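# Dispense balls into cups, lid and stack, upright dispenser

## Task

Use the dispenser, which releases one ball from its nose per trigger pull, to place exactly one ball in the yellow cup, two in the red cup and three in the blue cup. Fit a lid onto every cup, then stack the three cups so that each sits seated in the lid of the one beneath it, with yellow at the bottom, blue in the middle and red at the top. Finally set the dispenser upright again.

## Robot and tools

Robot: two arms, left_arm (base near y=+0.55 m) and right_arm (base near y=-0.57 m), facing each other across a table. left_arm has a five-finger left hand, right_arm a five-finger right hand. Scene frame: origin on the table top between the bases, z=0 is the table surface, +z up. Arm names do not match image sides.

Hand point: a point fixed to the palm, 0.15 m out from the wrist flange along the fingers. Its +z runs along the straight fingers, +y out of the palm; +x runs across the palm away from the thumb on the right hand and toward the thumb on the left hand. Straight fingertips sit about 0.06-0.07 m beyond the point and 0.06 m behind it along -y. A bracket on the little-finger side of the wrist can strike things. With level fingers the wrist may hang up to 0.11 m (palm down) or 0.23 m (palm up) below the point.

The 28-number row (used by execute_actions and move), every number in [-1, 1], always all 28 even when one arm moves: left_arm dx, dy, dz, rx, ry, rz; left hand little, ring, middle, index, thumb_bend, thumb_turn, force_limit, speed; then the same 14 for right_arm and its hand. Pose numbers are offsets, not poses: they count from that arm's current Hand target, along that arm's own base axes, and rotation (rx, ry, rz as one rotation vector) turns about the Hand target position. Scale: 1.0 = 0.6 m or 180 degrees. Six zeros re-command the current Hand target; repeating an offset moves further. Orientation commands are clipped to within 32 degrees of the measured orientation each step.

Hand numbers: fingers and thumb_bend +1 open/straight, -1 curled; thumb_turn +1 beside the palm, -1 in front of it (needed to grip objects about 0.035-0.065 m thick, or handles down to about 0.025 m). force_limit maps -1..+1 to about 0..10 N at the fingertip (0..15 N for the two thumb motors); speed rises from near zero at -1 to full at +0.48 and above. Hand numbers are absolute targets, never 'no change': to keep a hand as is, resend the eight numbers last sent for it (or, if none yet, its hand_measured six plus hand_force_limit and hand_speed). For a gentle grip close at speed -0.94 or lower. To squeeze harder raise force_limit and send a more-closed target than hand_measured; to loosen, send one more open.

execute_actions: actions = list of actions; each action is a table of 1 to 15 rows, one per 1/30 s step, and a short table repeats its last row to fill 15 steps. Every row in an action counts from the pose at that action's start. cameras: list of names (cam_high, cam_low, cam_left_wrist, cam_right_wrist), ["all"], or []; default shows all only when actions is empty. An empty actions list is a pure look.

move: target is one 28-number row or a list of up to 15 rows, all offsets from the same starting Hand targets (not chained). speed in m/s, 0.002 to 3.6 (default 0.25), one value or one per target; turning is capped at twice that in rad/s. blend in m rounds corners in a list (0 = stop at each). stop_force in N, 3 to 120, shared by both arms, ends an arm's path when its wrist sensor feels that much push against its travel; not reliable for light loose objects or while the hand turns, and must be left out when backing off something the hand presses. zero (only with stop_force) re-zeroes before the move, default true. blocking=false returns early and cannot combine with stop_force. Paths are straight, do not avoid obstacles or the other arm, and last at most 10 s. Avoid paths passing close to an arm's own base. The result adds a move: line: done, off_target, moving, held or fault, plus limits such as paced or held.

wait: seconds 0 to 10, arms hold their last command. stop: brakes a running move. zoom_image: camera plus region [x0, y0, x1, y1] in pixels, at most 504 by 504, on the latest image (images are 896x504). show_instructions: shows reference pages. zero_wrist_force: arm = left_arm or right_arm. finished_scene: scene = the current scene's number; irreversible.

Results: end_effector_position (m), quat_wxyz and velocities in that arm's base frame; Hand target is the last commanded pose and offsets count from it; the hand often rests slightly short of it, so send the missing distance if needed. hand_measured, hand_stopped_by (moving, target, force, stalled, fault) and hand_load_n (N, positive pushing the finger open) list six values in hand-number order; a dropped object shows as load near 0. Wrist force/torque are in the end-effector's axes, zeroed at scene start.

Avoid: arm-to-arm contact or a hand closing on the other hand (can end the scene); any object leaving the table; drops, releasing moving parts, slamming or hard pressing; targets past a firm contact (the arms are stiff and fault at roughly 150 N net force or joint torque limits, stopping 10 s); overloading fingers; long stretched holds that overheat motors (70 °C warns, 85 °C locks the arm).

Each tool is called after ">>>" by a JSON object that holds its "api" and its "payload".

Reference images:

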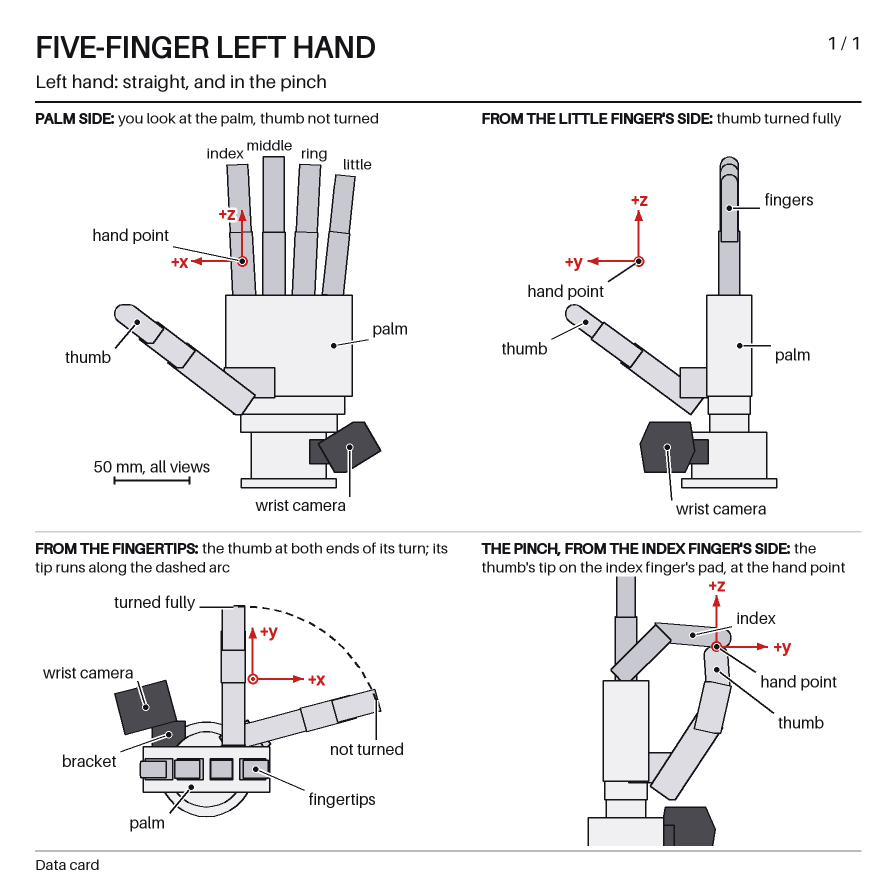

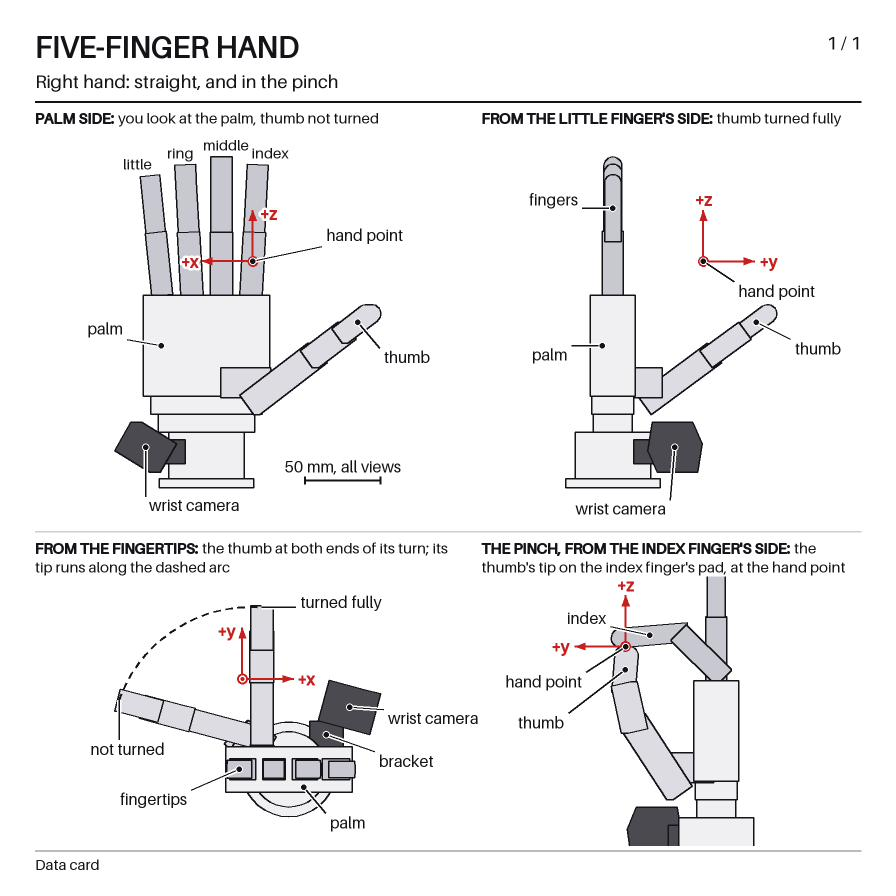

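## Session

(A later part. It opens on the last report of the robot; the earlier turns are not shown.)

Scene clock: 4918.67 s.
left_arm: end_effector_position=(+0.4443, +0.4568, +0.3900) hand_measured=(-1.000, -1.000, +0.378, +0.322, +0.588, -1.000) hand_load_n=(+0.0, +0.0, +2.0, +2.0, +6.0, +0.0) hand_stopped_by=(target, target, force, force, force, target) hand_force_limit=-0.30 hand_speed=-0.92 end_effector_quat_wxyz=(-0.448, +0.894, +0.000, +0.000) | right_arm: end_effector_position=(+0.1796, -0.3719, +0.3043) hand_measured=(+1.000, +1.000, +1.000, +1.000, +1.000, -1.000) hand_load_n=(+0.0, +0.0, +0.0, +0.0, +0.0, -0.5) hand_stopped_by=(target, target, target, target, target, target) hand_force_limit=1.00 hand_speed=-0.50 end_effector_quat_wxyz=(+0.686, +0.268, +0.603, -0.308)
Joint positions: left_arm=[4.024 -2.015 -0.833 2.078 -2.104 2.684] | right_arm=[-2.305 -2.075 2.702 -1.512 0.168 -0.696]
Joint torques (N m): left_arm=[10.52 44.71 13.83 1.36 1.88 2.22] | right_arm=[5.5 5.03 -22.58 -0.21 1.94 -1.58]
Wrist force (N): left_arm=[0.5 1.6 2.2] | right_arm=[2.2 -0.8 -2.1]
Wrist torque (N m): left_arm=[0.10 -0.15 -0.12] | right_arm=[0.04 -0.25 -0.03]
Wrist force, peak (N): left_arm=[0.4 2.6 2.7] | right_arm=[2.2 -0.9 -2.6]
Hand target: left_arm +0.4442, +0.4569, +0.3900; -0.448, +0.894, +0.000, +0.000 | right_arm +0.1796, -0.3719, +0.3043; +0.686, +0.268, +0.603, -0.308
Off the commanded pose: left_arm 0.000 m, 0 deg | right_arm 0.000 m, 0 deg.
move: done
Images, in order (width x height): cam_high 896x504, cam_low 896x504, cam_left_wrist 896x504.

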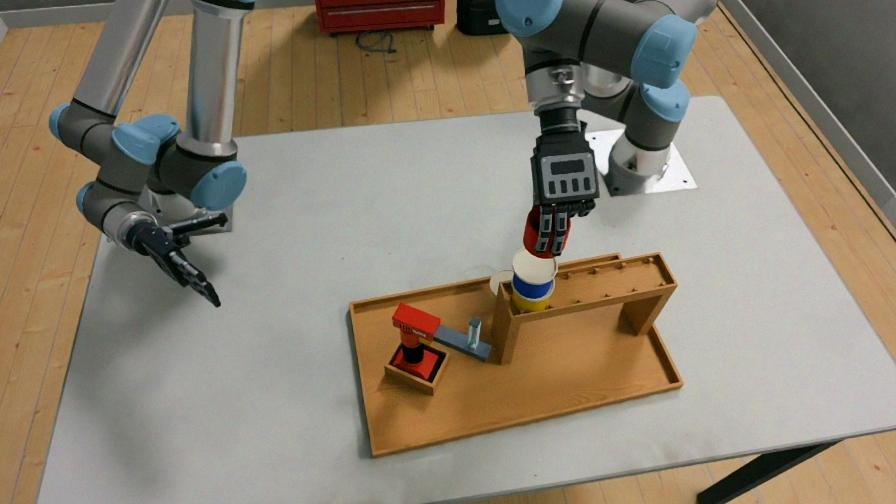

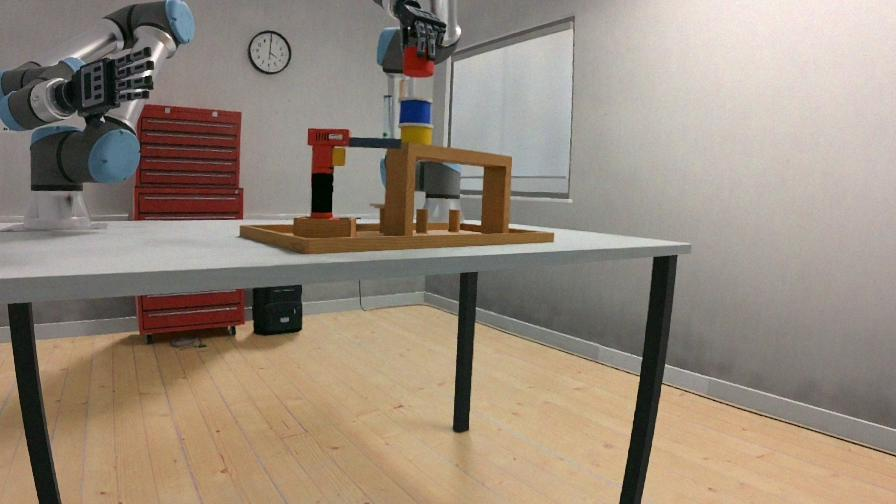

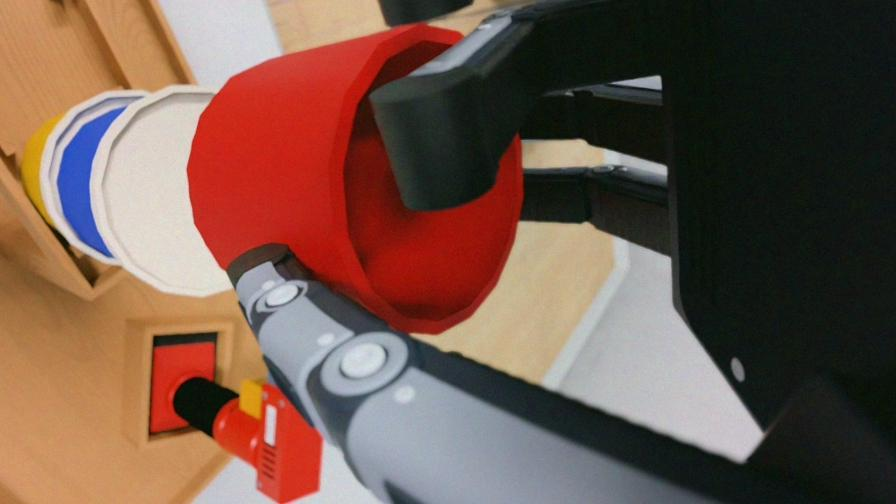

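>>> {"api": "move", "payload": {"target": [[0.0073,-0.005,0,0,0,0,-1,-1,0.1,0.1,0.4,-1,-0.3,-0.92,0,0,0,0,0,0,1,1,1,1,1,-1,1,-0.5],[0.0073,-0.005,-0.0667,0,0,0,-1,-1,0.1,0.1,0.4,-1,-0.3,-0.92,0,0,0,0,0,0,1,1,1,1,1,-1,1,-0.5]], "speed": 0.03, "stop_force": 3, "cameras": ["cam_high","cam_low","cam_left_wrist"]}}

>>> {"api": "zoom_image", "payload": {"camera": "cam_low", "region": [370, 40, 470, 140]}}

>>> {"api": "zoom_image", "payload": {"camera": "cam_high", "region": [490, 200, 590, 300]}}

Scene clock: 4937.93 s.
left_arm: end_effector_position=(+0.4486, +0.4539, +0.3500) hand_measured=(-1.000, -1.000, +0.378, +0.322, +0.588, -1.000) hand_load_n=(+0.0, +0.0, +2.0, +2.0, +6.0, +0.0) hand_stopped_by=(target, target, force, force, force, target) hand_force_limit=-0.30 hand_speed=-0.92 end_effector_quat_wxyz=(-0.448, +0.894, +0.000, +0.000) | right_arm: end_effector_position=(+0.1796, -0.3719, +0.3043) hand_measured=(+1.000, +1.000, +1.000, +1.000, +1.000, -1.000) hand_load_n=(+0.0, +0.0, +0.0, +0.0, +0.0, -0.5) hand_stopped_by=(target, target, target, target, target, target) hand_force_limit=1.00 hand_speed=-0.50 end_effector_quat_wxyz=(+0.686, +0.268, +0.603, -0.308)
Joint positions: left_arm=[4.013 -1.993 -0.971 2.19 -2.112 2.675] | right_arm=[-2.305 -2.075 2.702 -1.512 0.168 -0.696]
Joint torques (N m): left_arm=[10.77 26.06 28.74 -2.9 1.46 1.72] | right_arm=[5.19 4.87 -21.38 -0.46 1.82 -1.65]
Wrist force (N): left_arm=[0.2 1.5 2.3] | right_arm=[2.1 -0.9 -2.2]
Wrist torque (N m): left_arm=[0.08 -0.12 -0.10] | right_arm=[0.01 -0.23 -0.05]
Wrist force, peak (N): left_arm=[0.3 2.2 2.6] | right_arm=[2.4 -0.9 -2.4]
Hand target: left_arm +0.4486, +0.4539, +0.3500; -0.448, +0.894, +0.000, +0.000 | right_arm +0.1796, -0.3719, +0.3043; +0.686, +0.268, +0.603, -0.308
Off the commanded pose: left_arm 0.000 m, 0 deg | right_arm 0.000 m, 0 deg.
move: done
Images, in order (width x height): cam_high 896x504, cam_low 896x504, cam_left_wrist 896x504.

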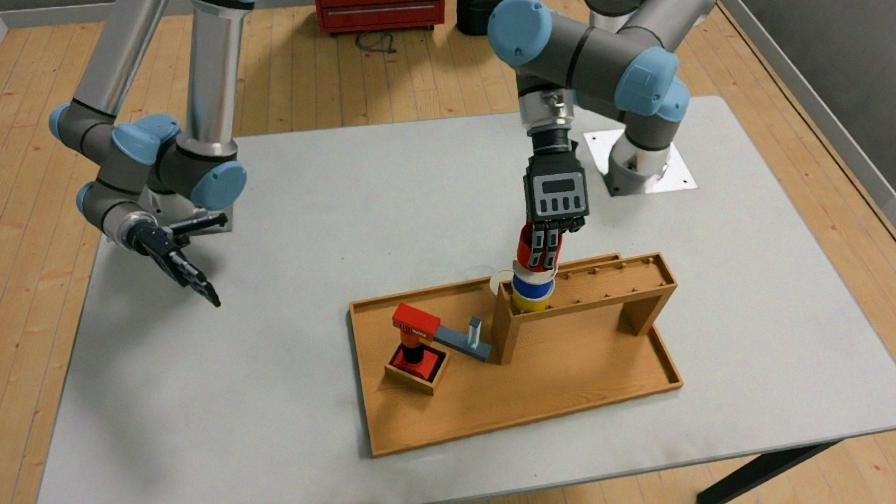

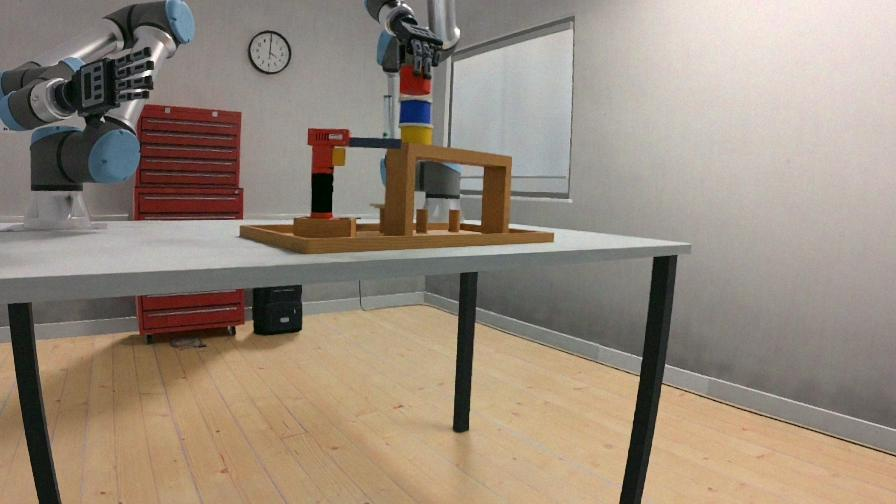

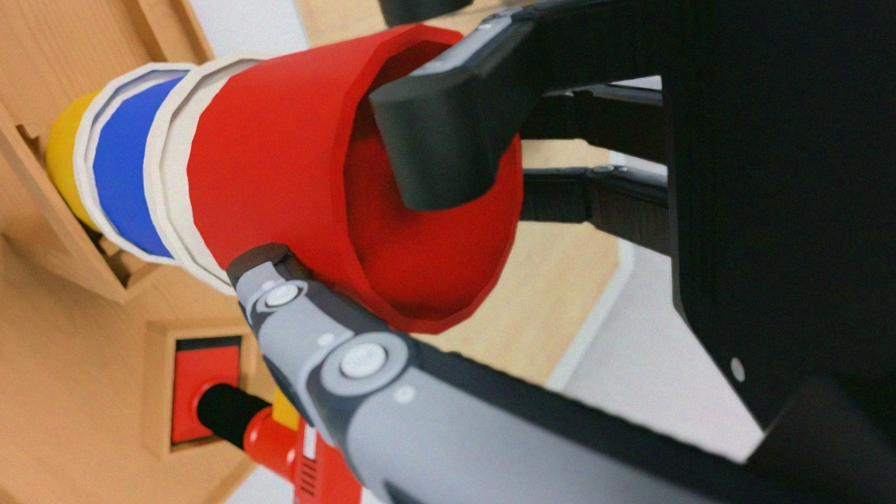

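Scaled by 5.040 from the camera's 896x504 image, which has a finer 1280x720 frame.

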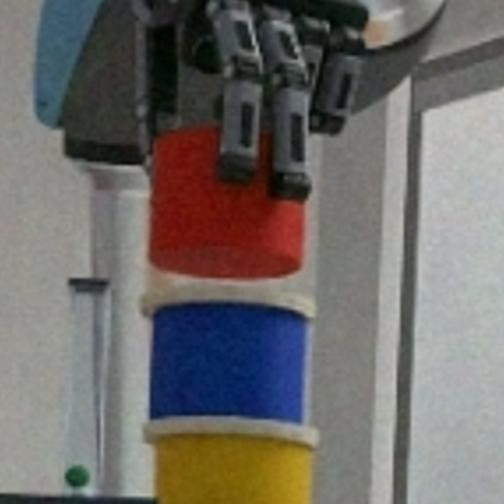

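Scaled by 5.040 from the camera's 896x504 image, which has a finer 1280x720 frame.

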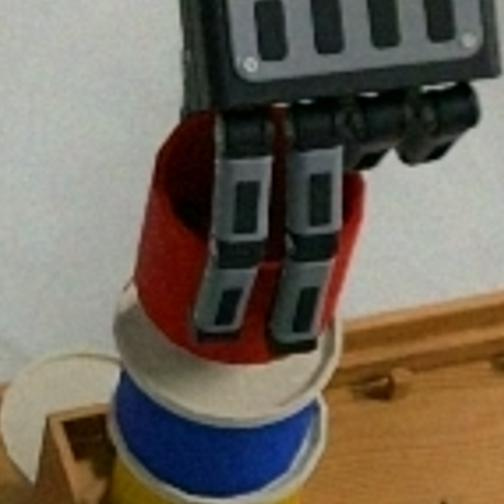

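>>> {"api": "move", "payload": {"target": [0,0,-0.0417,0,0,0,-1,-1,0.1,0.1,0.4,-1,-0.3,-0.92,0,0,0,0,0,0,1,1,1,1,1,-1,1,-0.5], "speed": 0.008, "stop_force": 3, "cameras": ["cam_high","cam_low","cam_left_wrist"]}}

>>> {"api": "zoom_image", "payload": {"camera": "cam_low", "region": [370, 40, 470, 140]}}

>>> {"api": "zoom_image", "payload": {"camera": "cam_high", "region": [490, 200, 590, 300]}}

Scene clock: 4950.67 s.
left_arm: end_effector_position=(+0.4486, +0.4539, +0.3333) hand_measured=(-1.000, -1.000, +0.378, +0.322, +0.588, -1.000) hand_load_n=(+0.0, +0.0, +2.5, +2.0, +6.0, +0.5) hand_stopped_by=(target, target, force, force, force, target) hand_force_limit=-0.30 hand_speed=-0.92 end_effector_quat_wxyz=(-0.448, +0.894, +0.000, +0.000) | right_arm: end_effector_position=(+0.1796, -0.3719, +0.3043) hand_measured=(+1.000, +1.000, +1.000, +1.000, +1.000, -1.000) hand_load_n=(+0.0, +0.0, +0.0, +0.0, +0.0, +0.0) hand_stopped_by=(target, target, target, target, target, target) hand_force_limit=1.00 hand_speed=-0.50 end_effector_quat_wxyz=(+0.686, +0.268, +0.603, -0.308)
Joint positions: left_arm=[4.013 -1.986 -1.024 2.236 -2.112 2.675] | right_arm=[-2.305 -2.075 2.702 -1.512 0.168 -0.696]
Joint torques (N m): left_arm=[1.95 24.08 28.47 -3.06 -2.01 -1.75] | right_arm=[5.17 3.81 -22.68 -0.57 1.71 -1.79]
Wrist force (N): left_arm=[0.1 1.7 2.3] | right_arm=[2.3 -1.0 -2.3]
Wrist torque (N m): left_arm=[0.11 -0.10 -0.11] | right_arm=[0.02 -0.25 -0.04]
Wrist force, peak (N): left_arm=[0.3 1.9 2.6] | right_arm=[2.5 -1.0 -2.3]
Hand target: left_arm +0.4486, +0.4539, +0.3333; -0.448, +0.894, +0.000, +0.000 (not the last commanded pose) | right_arm +0.1796, -0.3719, +0.3043; +0.686, +0.268, +0.603, -0.308
Off the commanded pose: left_arm 0.008 m, 0 deg | right_arm 0.000 m, 0 deg.
move: contact (left_arm)
Images, in order (width x height): cam_high 896x504, cam_low 896x504, cam_left_wrist 896x504.

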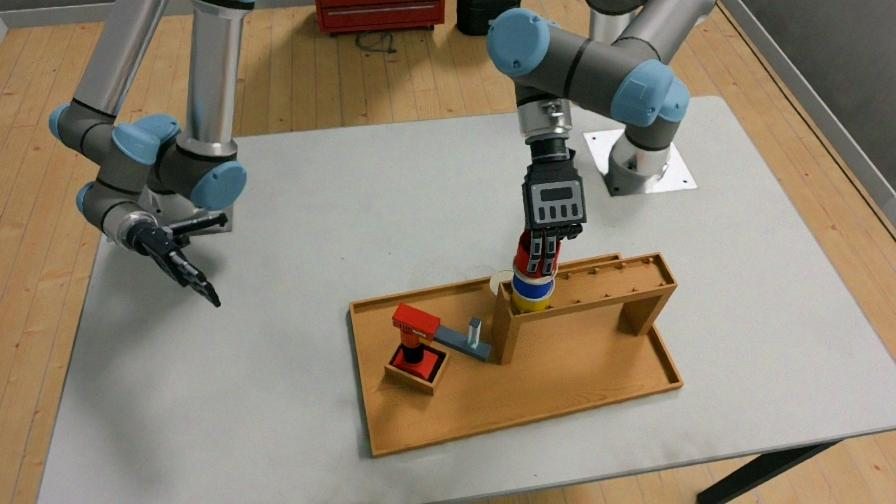

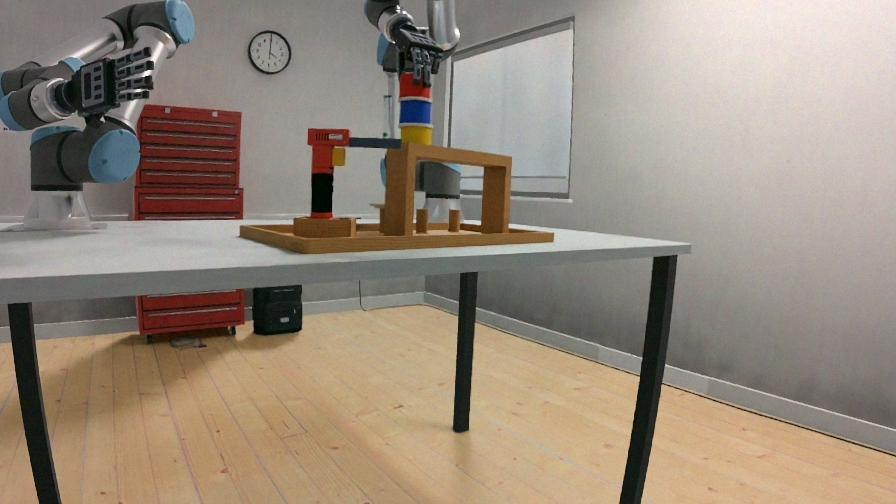

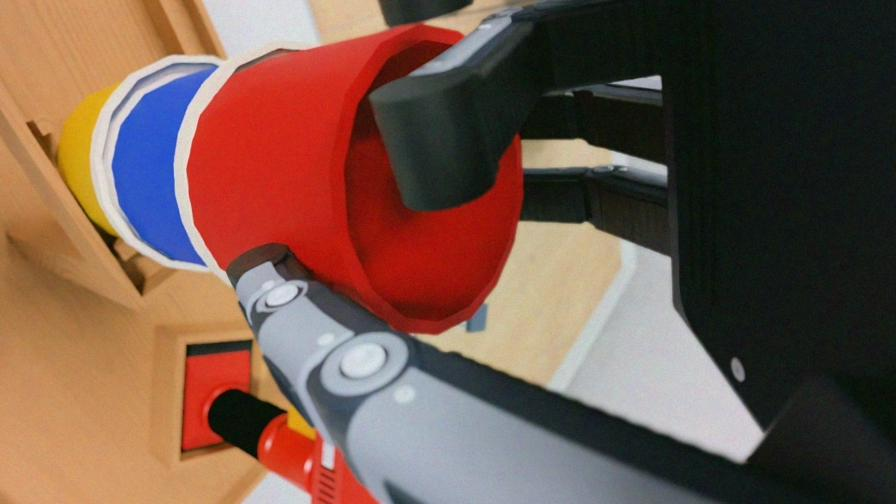

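Scaled by 5.040 from the camera's 896x504 image, which has a finer 1280x720 frame.

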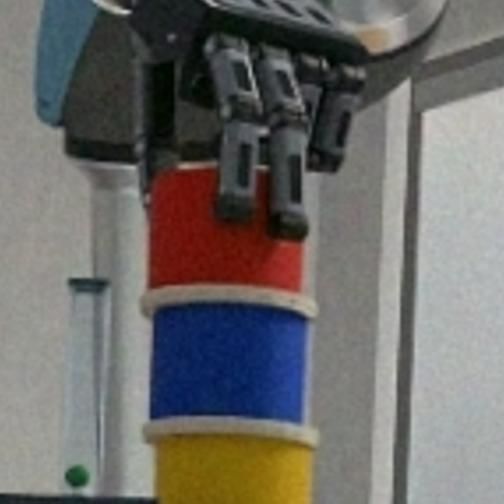

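Scaled by 5.040 from the camera's 896x504 image, which has a finer 1280x720 frame.

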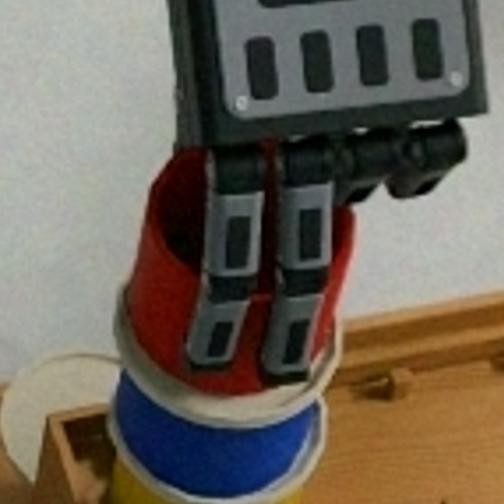

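>>> {"api": "move", "payload": {"target": [[0,0,0.0075,0,0,0,-1,-1,0.1,0.1,0.4,-1,-0.3,-0.92,0,0,0,0,0,0,1,1,1,1,1,-1,1,-0.5],[-0.0018,0.0018,0.0075,0,0,0,-1,-1,0.1,0.1,0.4,-1,-0.3,-0.92,0,0,0,0,0,0,1,1,1,1,1,-1,1,-0.5]], "speed": 0.01}}

>>> {"api": "move", "payload": {"target": [0,0,-0.022,0,0,0,-1,-1,0.1,0.1,0.4,-1,-0.3,-0.92,0,0,0,0,0,0,1,1,1,1,1,-1,1,-0.5], "speed": 0.008, "stop_force": 3, "cameras": ["cam_high","cam_low","cam_left_wrist"]}}

>>> {"api": "zoom_image", "payload": {"camera": "cam_left_wrist", "region": [0, 20, 360, 360]}}

Scene clock: 4976.13 s.
left_arm: end_effector_position=(+0.4475, +0.4550, +0.3378) hand_measured=(-1.000, -1.000, +0.378, +0.322, +0.588, -1.000) hand_load_n=(+0.0, +0.0, +2.0, +2.0, +6.0, +0.5) hand_stopped_by=(target, target, force, force, force, target) hand_force_limit=-0.30 hand_speed=-0.92 end_effector_quat_wxyz=(-0.448, +0.894, +0.000, +0.000) | right_arm: end_effector_position=(+0.1796, -0.3719, +0.3043) hand_measured=(+1.000, +1.000, +1.000, +1.000, +1.000, -1.000) hand_load_n=(+0.0, +0.0, +0.0, +0.0, +0.0, +0.0) hand_stopped_by=(target, target, target, target, target, target) hand_force_limit=1.00 hand_speed=-0.50 end_effector_quat_wxyz=(+0.686, +0.268, +0.603, -0.308)
Joint positions: left_arm=[4.016 -1.987 -1.011 2.225 -2.11 2.678] | right_arm=[-2.305 -2.075 2.702 -1.512 0.168 -0.696]
Joint torques (N m): left_arm=[-0.71 47.82 9.45 1.05 1.04 0.97] | right_arm=[5.53 4.48 -23.2 -0.52 1.59 -1.57]
Wrist force (N): left_arm=[0.6 1.6 2.4] | right_arm=[2.2 -1.0 -2.2]
Wrist torque (N m): left_arm=[0.08 -0.17 -0.17] | right_arm=[0.01 -0.25 -0.04]
Wrist force, peak (N): left_arm=[0.1 1.8 2.7] | right_arm=[2.4 -0.9 -2.4]
Hand target: left_arm +0.4475, +0.4549, +0.3378; -0.448, +0.894, +0.000, +0.000 | right_arm +0.1796, -0.3719, +0.3043; +0.686, +0.268, +0.603, -0.308
Off the commanded pose: left_arm 0.000 m, 0 deg | right_arm 0.000 m, 0 deg.
move: done

Scene clock: 4977.90 s.
left_arm: end_effector_position=(+0.4475, +0.4550, +0.3332) hand_measured=(-1.000, -1.000, +0.378, +0.322, +0.588, -1.000) hand_load_n=(+0.0, +0.0, +2.5, +2.0, +6.0, +0.5) hand_stopped_by=(target, target, force, force, force, target) hand_force_limit=-0.30 hand_speed=-0.92 end_effector_quat_wxyz=(-0.448, +0.894, +0.000, +0.000) | right_arm: end_effector_position=(+0.1796, -0.3719, +0.3043) hand_measured=(+1.000, +1.000, +1.000, +1.000, +1.000, -1.000) hand_load_n=(+0.0, +0.0, +0.0, +0.0, +0.0, -0.5) hand_stopped_by=(target, target, target, target, target, target) hand_force_limit=1.00 hand_speed=-0.50 end_effector_quat_wxyz=(+0.686, +0.268, +0.603, -0.308)
Joint positions: left_arm=[4.016 -1.985 -1.026 2.238 -2.11 2.677] | right_arm=[-2.305 -2.075 2.702 -1.512 0.168 -0.696]
Joint torques (N m): left_arm=[-10.77 24.39 29.11 -2.98 -2.02 -1.07] | right_arm=[5.01 4.69 -22.3 -0.23 1.95 -1.62]
Wrist force (N): left_arm=[0.4 1.4 2.7] | right_arm=[2.1 -1.1 -2.3]
Wrist torque (N m): left_arm=[0.04 -0.13 -0.16] | right_arm=[0.00 -0.23 -0.05]
Wrist force, peak (N): left_arm=[0.3 1.8 2.6] | right_arm=[2.4 -0.7 -2.4]
Hand target: left_arm +0.4475, +0.4550, +0.3332; -0.448, +0.894, +0.000, +0.000 (not the last commanded pose) | right_arm +0.1796, -0.3719, +0.3043; +0.686, +0.268, +0.603, -0.308
Off the commanded pose: left_arm 0.009 m, 0 deg | right_arm 0.000 m, 0 deg.
move: contact (left_arm)
Images, in order (width x height): cam_high 896x504, cam_low 896x504, cam_left_wrist 896x504.

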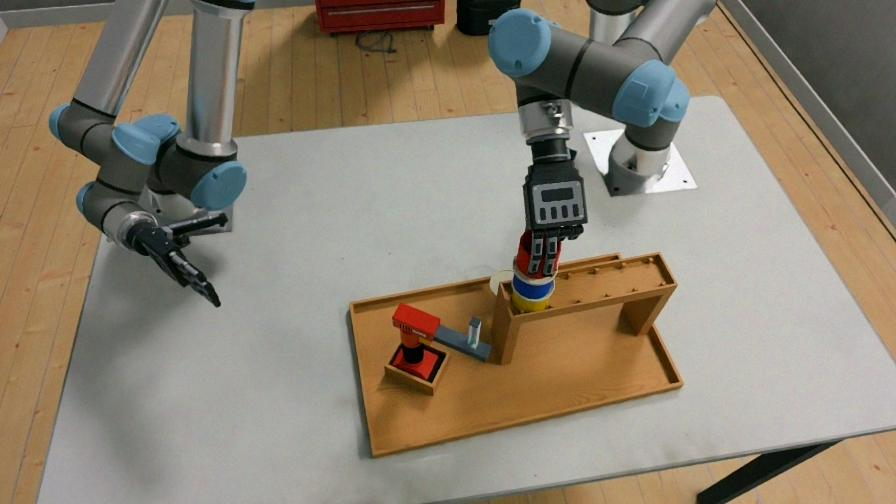

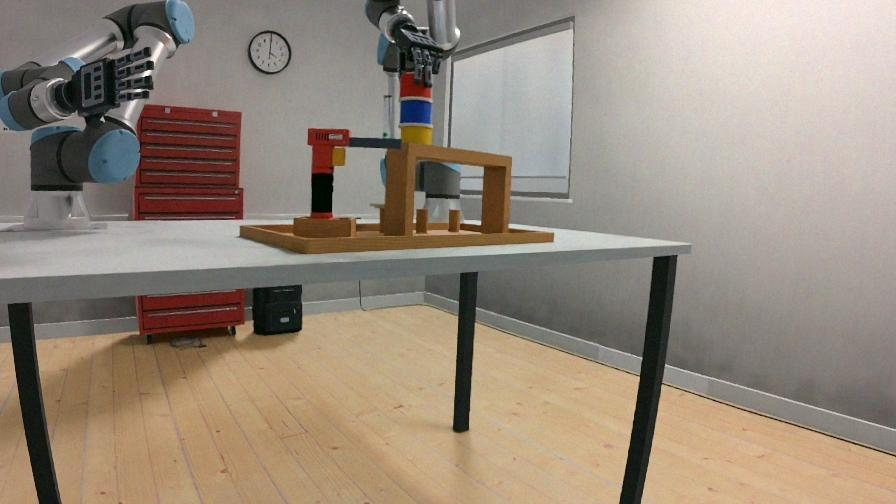

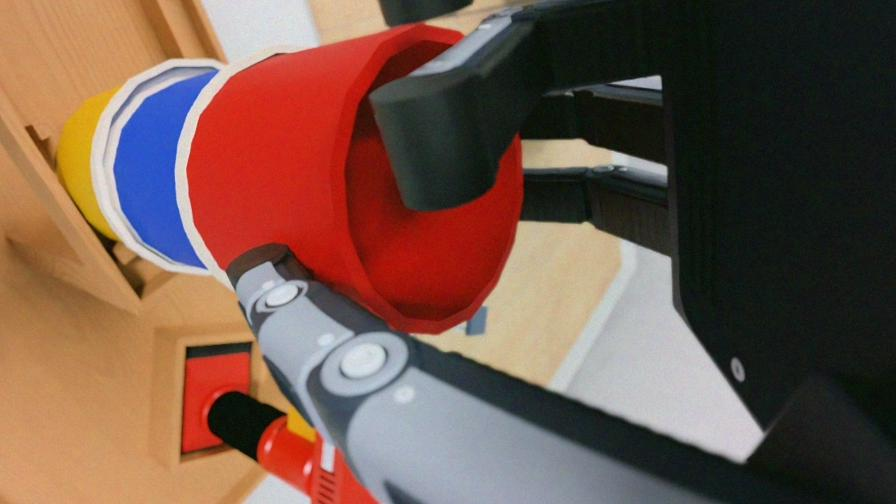

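Scaled by 1.400 from the camera's 896x504 image, which has a finer 1280x720 frame.

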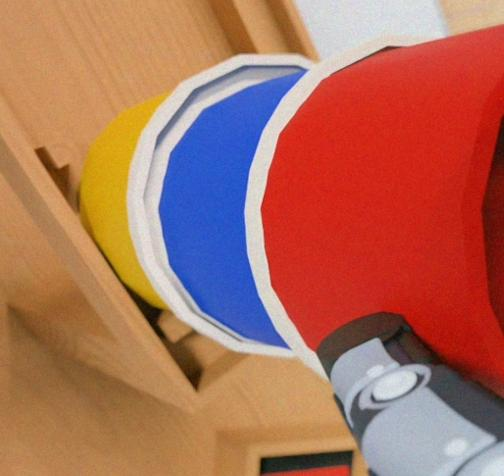

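>>> {"api": "move", "payload": {"target": [[0,0,0.0075,0,0,0,-1,-1,0.1,0.1,0.4,-1,-0.3,-0.92,0,0,0,0,0,0,1,1,1,1,1,-1,1,-0.5],[-0.002,0.0025,0.0075,0,0,0,-1,-1,0.1,0.1,0.4,-1,-0.3,-0.92,0,0,0,0,0,0,1,1,1,1,1,-1,1,-0.5]], "speed": 0.01}}

>>> {"api": "move", "payload": {"target": [0,0,-0.022,0,0,0,-1,-1,0.1,0.1,0.4,-1,-0.3,-0.92,0,0,0,0,0,0,1,1,1,1,1,-1,1,-0.5], "speed": 0.008, "stop_force": 3, "cameras": ["cam_high","cam_low","cam_left_wrist"]}}

>>> {"api": "zoom_image", "payload": {"camera": "cam_left_wrist", "region": [0, 20, 360, 360]}}

>>> {"api": "zoom_image", "payload": {"camera": "cam_high", "region": [500, 220, 580, 300]}}

Scene clock: 4996.03 s.
left_arm: end_effector_position=(+0.4463, +0.4566, +0.3376) hand_measured=(-1.000, -1.000, +0.378, +0.322, +0.588, -1.000) hand_load_n=(+0.0, +0.5, +2.0, +1.5, +6.5, +0.5) hand_stopped_by=(target, target, force, force, force, target) hand_force_limit=-0.30 hand_speed=-0.92 end_effector_quat_wxyz=(-0.448, +0.894, +0.000, +0.000) | right_arm: end_effector_position=(+0.1796, -0.3719, +0.3043) hand_measured=(+1.000, +1.000, +1.000, +1.000, +1.000, -1.000) hand_load_n=(+0.0, +0.0, +0.0, +0.0, +0.0, -0.5) hand_stopped_by=(target, target, target, target, target, target) hand_force_limit=1.00 hand_speed=-0.50 end_effector_quat_wxyz=(+0.686, +0.268, +0.603, -0.308)
Joint positions: left_arm=[4.02 -1.986 -1.012 2.227 -2.107 2.681] | right_arm=[-2.305 -2.075 2.702 -1.512 0.168 -0.696]
Joint torques (N m): left_arm=[-3.08 47.78 9.28 0.97 0.64 0.62] | right_arm=[5.8 4 -22.81 -0.35 1.75 -1.57]
Wrist force (N): left_arm=[0.5 1.7 2.5] | right_arm=[2.3 -1.0 -2.3]
Wrist torque (N m): left_arm=[0.09 -0.16 -0.18] | right_arm=[0.01 -0.25 -0.04]
Wrist force, peak (N): left_arm=[0.6 1.8 2.7] | right_arm=[2.3 -1.0 -2.4]
Hand target: left_arm +0.4463, +0.4565, +0.3377; -0.448, +0.894, +0.000, +0.000 | right_arm +0.1796, -0.3719, +0.3043; +0.686, +0.268, +0.603, -0.308
Off the commanded pose: left_arm 0.000 m, 0 deg | right_arm 0.000 m, 0 deg.
move: done

Scene clock: 4997.80 s.
left_arm: end_effector_position=(+0.4463, +0.4565, +0.3331) hand_measured=(-1.000, -1.000, +0.378, +0.322, +0.588, -1.000) hand_load_n=(+0.0, +0.0, +2.0, +1.5, +6.0, +0.5) hand_stopped_by=(target, target, force, force, force, target) hand_force_limit=-0.30 hand_speed=-0.92 end_effector_quat_wxyz=(-0.448, +0.894, +0.000, +0.000) | right_arm: end_effector_position=(+0.1796, -0.3719, +0.3043) hand_measured=(+1.000, +1.000, +1.000, +1.000, +1.000, -1.000) hand_load_n=(+0.0, +0.0, +0.0, +0.0, +0.0, +0.0) hand_stopped_by=(target, target, target, target, target, target) hand_force_limit=1.00 hand_speed=-0.50 end_effector_quat_wxyz=(+0.686, +0.268, +0.603, -0.308)
Joint positions: left_arm=[4.02 -1.984 -1.027 2.24 -2.107 2.681] | right_arm=[-2.305 -2.075 2.702 -1.512 0.168 -0.696]
Joint torques (N m): left_arm=[-9.48 24.12 28.93 -2.91 -2.24 -1.17] | right_arm=[4.56 3.86 -20.9 -0.43 1.84 -1.55]
Wrist force (N): left_arm=[0.4 1.5 2.5] | right_arm=[2.2 -1.0 -2.2]
Wrist torque (N m): left_arm=[0.05 -0.14 -0.15] | right_arm=[0.00 -0.24 -0.04]
Wrist force, peak (N): left_arm=[0.3 1.7 2.7] | right_arm=[2.4 -0.9 -2.3]
Hand target: left_arm +0.4463, +0.4565, +0.3331; -0.448, +0.894, +0.000, +0.000 (not the last commanded pose) | right_arm +0.1796, -0.3719, +0.3043; +0.686, +0.268, +0.603, -0.308
Off the commanded pose: left_arm 0.009 m, 0 deg | right_arm 0.000 m, 0 deg.
move: contact (left_arm)
Images, in order (width x height): cam_high 896x504, cam_low 896x504, cam_left_wrist 896x504.

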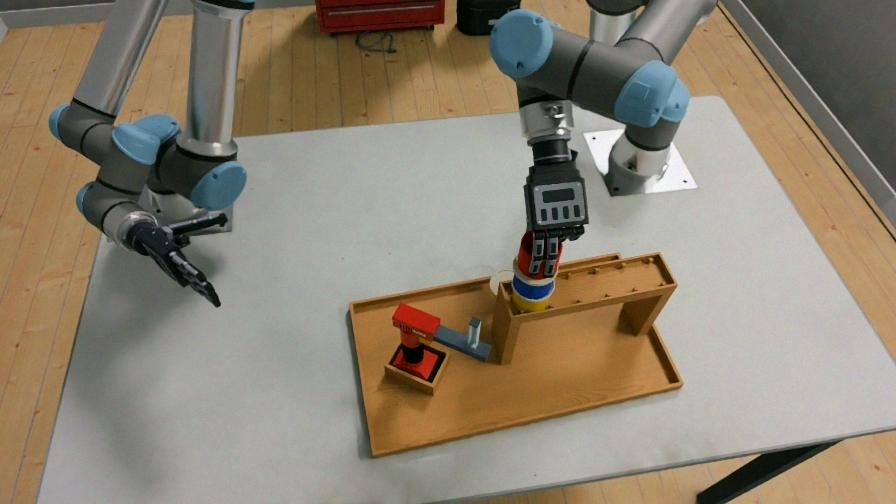

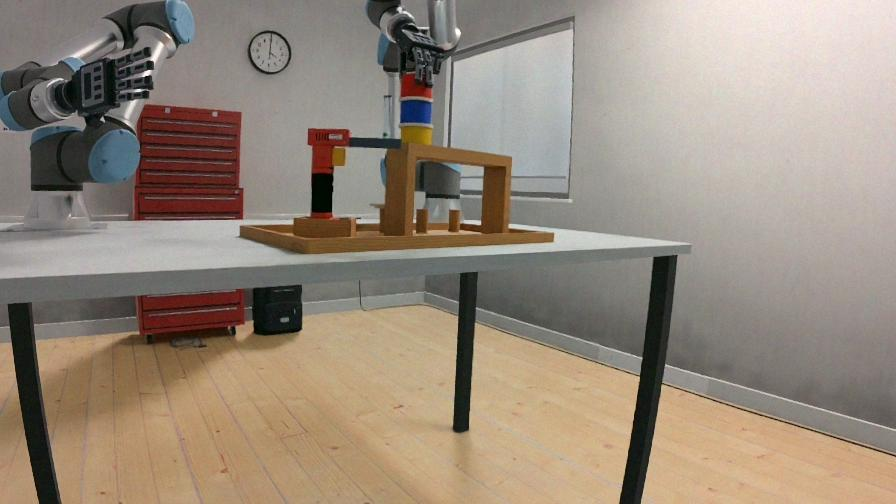

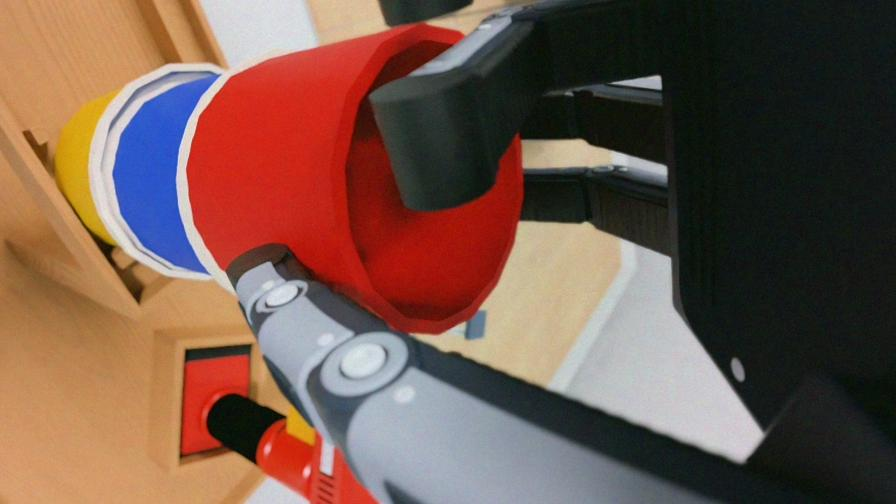

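Scaled by 1.400 from the camera's 896x504 image, which has a finer 1280x720 frame.

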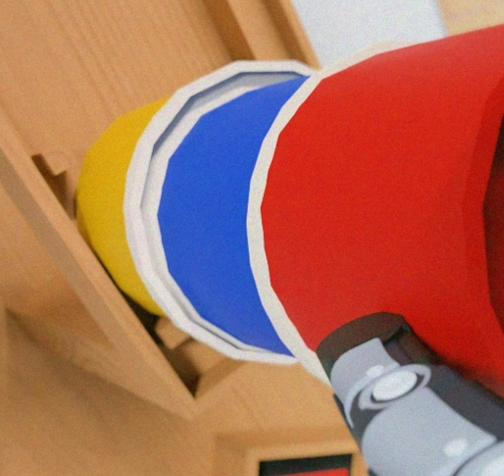

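Scaled by 6.300 from the camera's 896x504 image, which has a finer 1280x720 frame.

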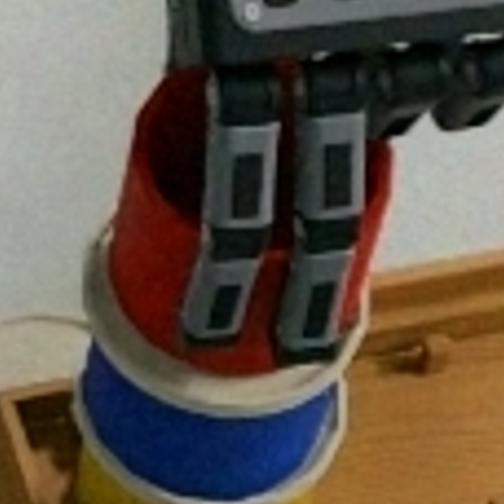

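>>> {"api": "zoom_image", "payload": {"camera": "cam_low", "region": [385, 60, 445, 120]}}

Scaled by 8.400 from the camera's 896x504 image, which has a finer 1280x720 frame.

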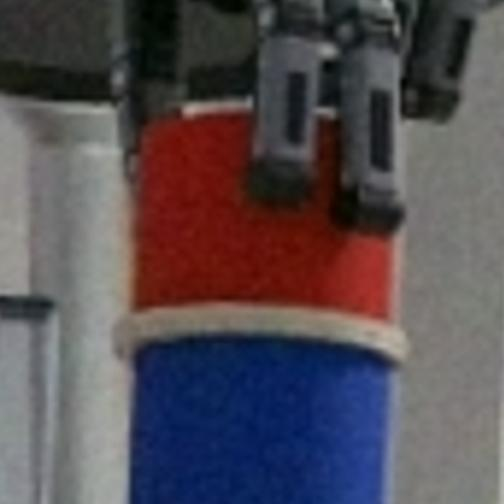

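>>> {"api": "move", "payload": {"target": [[0,0,0.004,0,0,0,-1,-1,0.1,0.1,0.4,-1,-0.3,-0.92,0,0,0,0,0,0,1,1,1,1,1,-1,1,-0.5],[0.001,0.0013,0.004,0,0,0,-1,-1,0.1,0.1,0.4,-1,-0.3,-0.92,0,0,0,0,0,0,1,1,1,1,1,-1,1,-0.5]], "speed": 0.01}}

>>> {"api": "move", "payload": {"target": [0,0,-0.02,0,0,0,-1,-1,0.1,0.1,0.4,-1,-0.3,-0.92,0,0,0,0,0,0,1,1,1,1,1,-1,1,-0.5], "speed": 0.008, "stop_force": 3, "cameras": ["cam_left_wrist"]}}

>>> {"api": "zoom_image", "payload": {"camera": "cam_left_wrist", "region": [0, 20, 360, 360]}}

Scene clock: 5037.23 s.
left_arm: end_effector_position=(+0.4470, +0.4573, +0.3354) hand_measured=(-1.000, -1.000, +0.378, +0.322, +0.588, -1.000) hand_load_n=(+0.0, +0.0, +2.5, +1.5, +6.5, +0.0) hand_stopped_by=(target, target, force, force, force, target) hand_force_limit=-0.30 hand_speed=-0.92 end_effector_quat_wxyz=(-0.448, +0.894, +0.000, +0.000) | right_arm: end_effector_position=(+0.1796, -0.3719, +0.3043) hand_measured=(+1.000, +1.000, +1.000, +1.000, +1.000, -1.000) hand_load_n=(+0.0, +0.0, +0.0, +0.0, +0.0, -0.5) hand_stopped_by=(target, target, target, target, target, target) hand_force_limit=1.00 hand_speed=-0.50 end_effector_quat_wxyz=(+0.686, +0.268, +0.603, -0.308)
Joint positions: left_arm=[4.02 -1.988 -1.015 2.232 -2.107 2.681] | right_arm=[-2.305 -2.075 2.702 -1.512 0.168 -0.696]
Joint torques (N m): left_arm=[8.06 39.93 11.79 -2.24 1.36 2] | right_arm=[5.9 3.99 -22.38 -0.52 1.82 -1.98]
Wrist force (N): left_arm=[0.3 1.5 2.4] | right_arm=[2.1 -1.0 -2.2]
Wrist torque (N m): left_arm=[0.06 -0.12 -0.17] | right_arm=[0.01 -0.23 -0.05]
Wrist force, peak (N): left_arm=[0.2 1.7 2.8] | right_arm=[2.4 -1.1 -2.3]
Hand target: left_arm +0.4469, +0.4573, +0.3355; -0.448, +0.894, +0.000, +0.000 | right_arm +0.1796, -0.3719, +0.3043; +0.686, +0.268, +0.603, -0.308
Off the commanded pose: left_arm 0.000 m, 0 deg | right_arm 0.000 m, 0 deg.
move: done

Scene clock: 5038.33 s.
left_arm: end_effector_position=(+0.4469, +0.4573, +0.3329) hand_measured=(-1.000, -1.000, +0.378, +0.322, +0.588, -1.000) hand_load_n=(+0.0, +0.0, +2.5, +1.5, +6.0, +0.5) hand_stopped_by=(target, target, force, force, force, target) hand_force_limit=-0.30 hand_speed=-0.92 end_effector_quat_wxyz=(-0.448, +0.894, +0.000, +0.000) | right_arm: end_effector_position=(+0.1796, -0.3719, +0.3043) hand_measured=(+1.000, +1.000, +1.000, +1.000, +1.000, -1.000) hand_load_n=(+0.0, +0.0, +0.0, +0.0, +0.0, +0.0) hand_stopped_by=(target, target, target, target, target, target) hand_force_limit=1.00 hand_speed=-0.50 end_effector_quat_wxyz=(+0.686, +0.268, +0.603, -0.308)
Joint positions: left_arm=[4.02 -1.987 -1.023 2.239 -2.107 2.681] | right_arm=[-2.305 -2.075 2.702 -1.512 0.168 -0.696]
Joint torques (N m): left_arm=[7.85 24.37 28.56 -2.91 1.34 1.59] | right_arm=[4.35 4.55 -22.11 -0.55 1.86 -1.54]
Wrist force (N): left_arm=[0.4 1.5 2.4] | right_arm=[2.1 -0.9 -2.2]
Wrist torque (N m): left_arm=[0.07 -0.14 -0.16] | right_arm=[0.02 -0.24 -0.04]
Wrist force, peak (N): left_arm=[0.9 -3.2 0.1] | right_arm=[2.4 -1.0 -2.4]
Hand target: left_arm +0.4469, +0.4573, +0.3329; -0.448, +0.894, +0.000, +0.000 (not the last commanded pose) | right_arm +0.1796, -0.3719, +0.3043; +0.686, +0.268, +0.603, -0.308
Off the commanded pose: left_arm 0.009 m, 0 deg | right_arm 0.000 m, 0 deg.
move: contact (left_arm)
Images, in order (width x height): cam_left_wrist 896x504.

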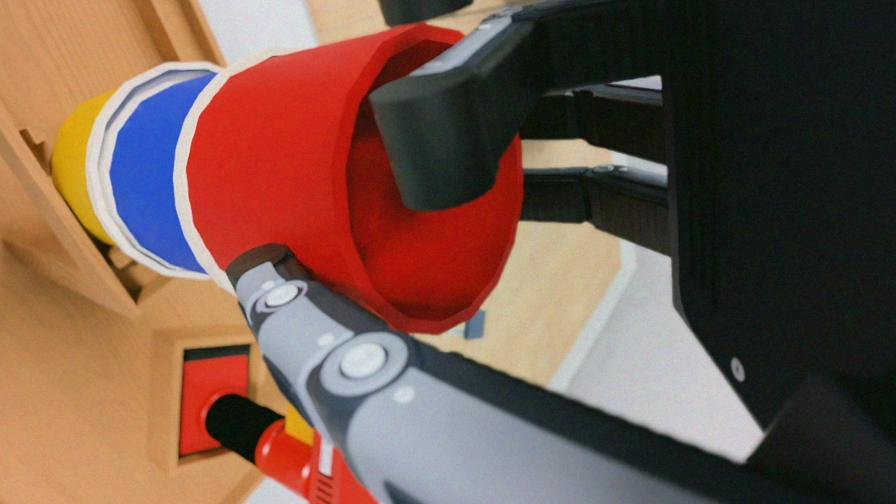

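Scaled by 1.400 from the camera's 896x504 image, which has a finer 1280x720 frame.

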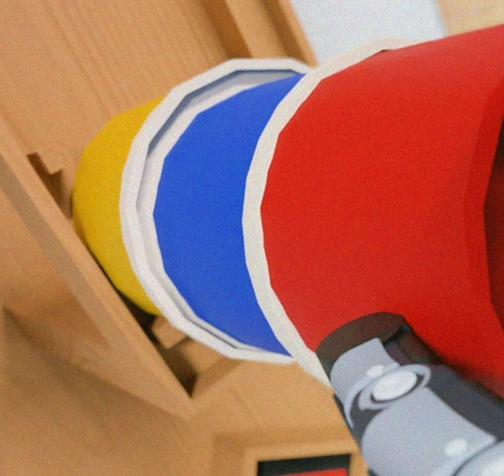

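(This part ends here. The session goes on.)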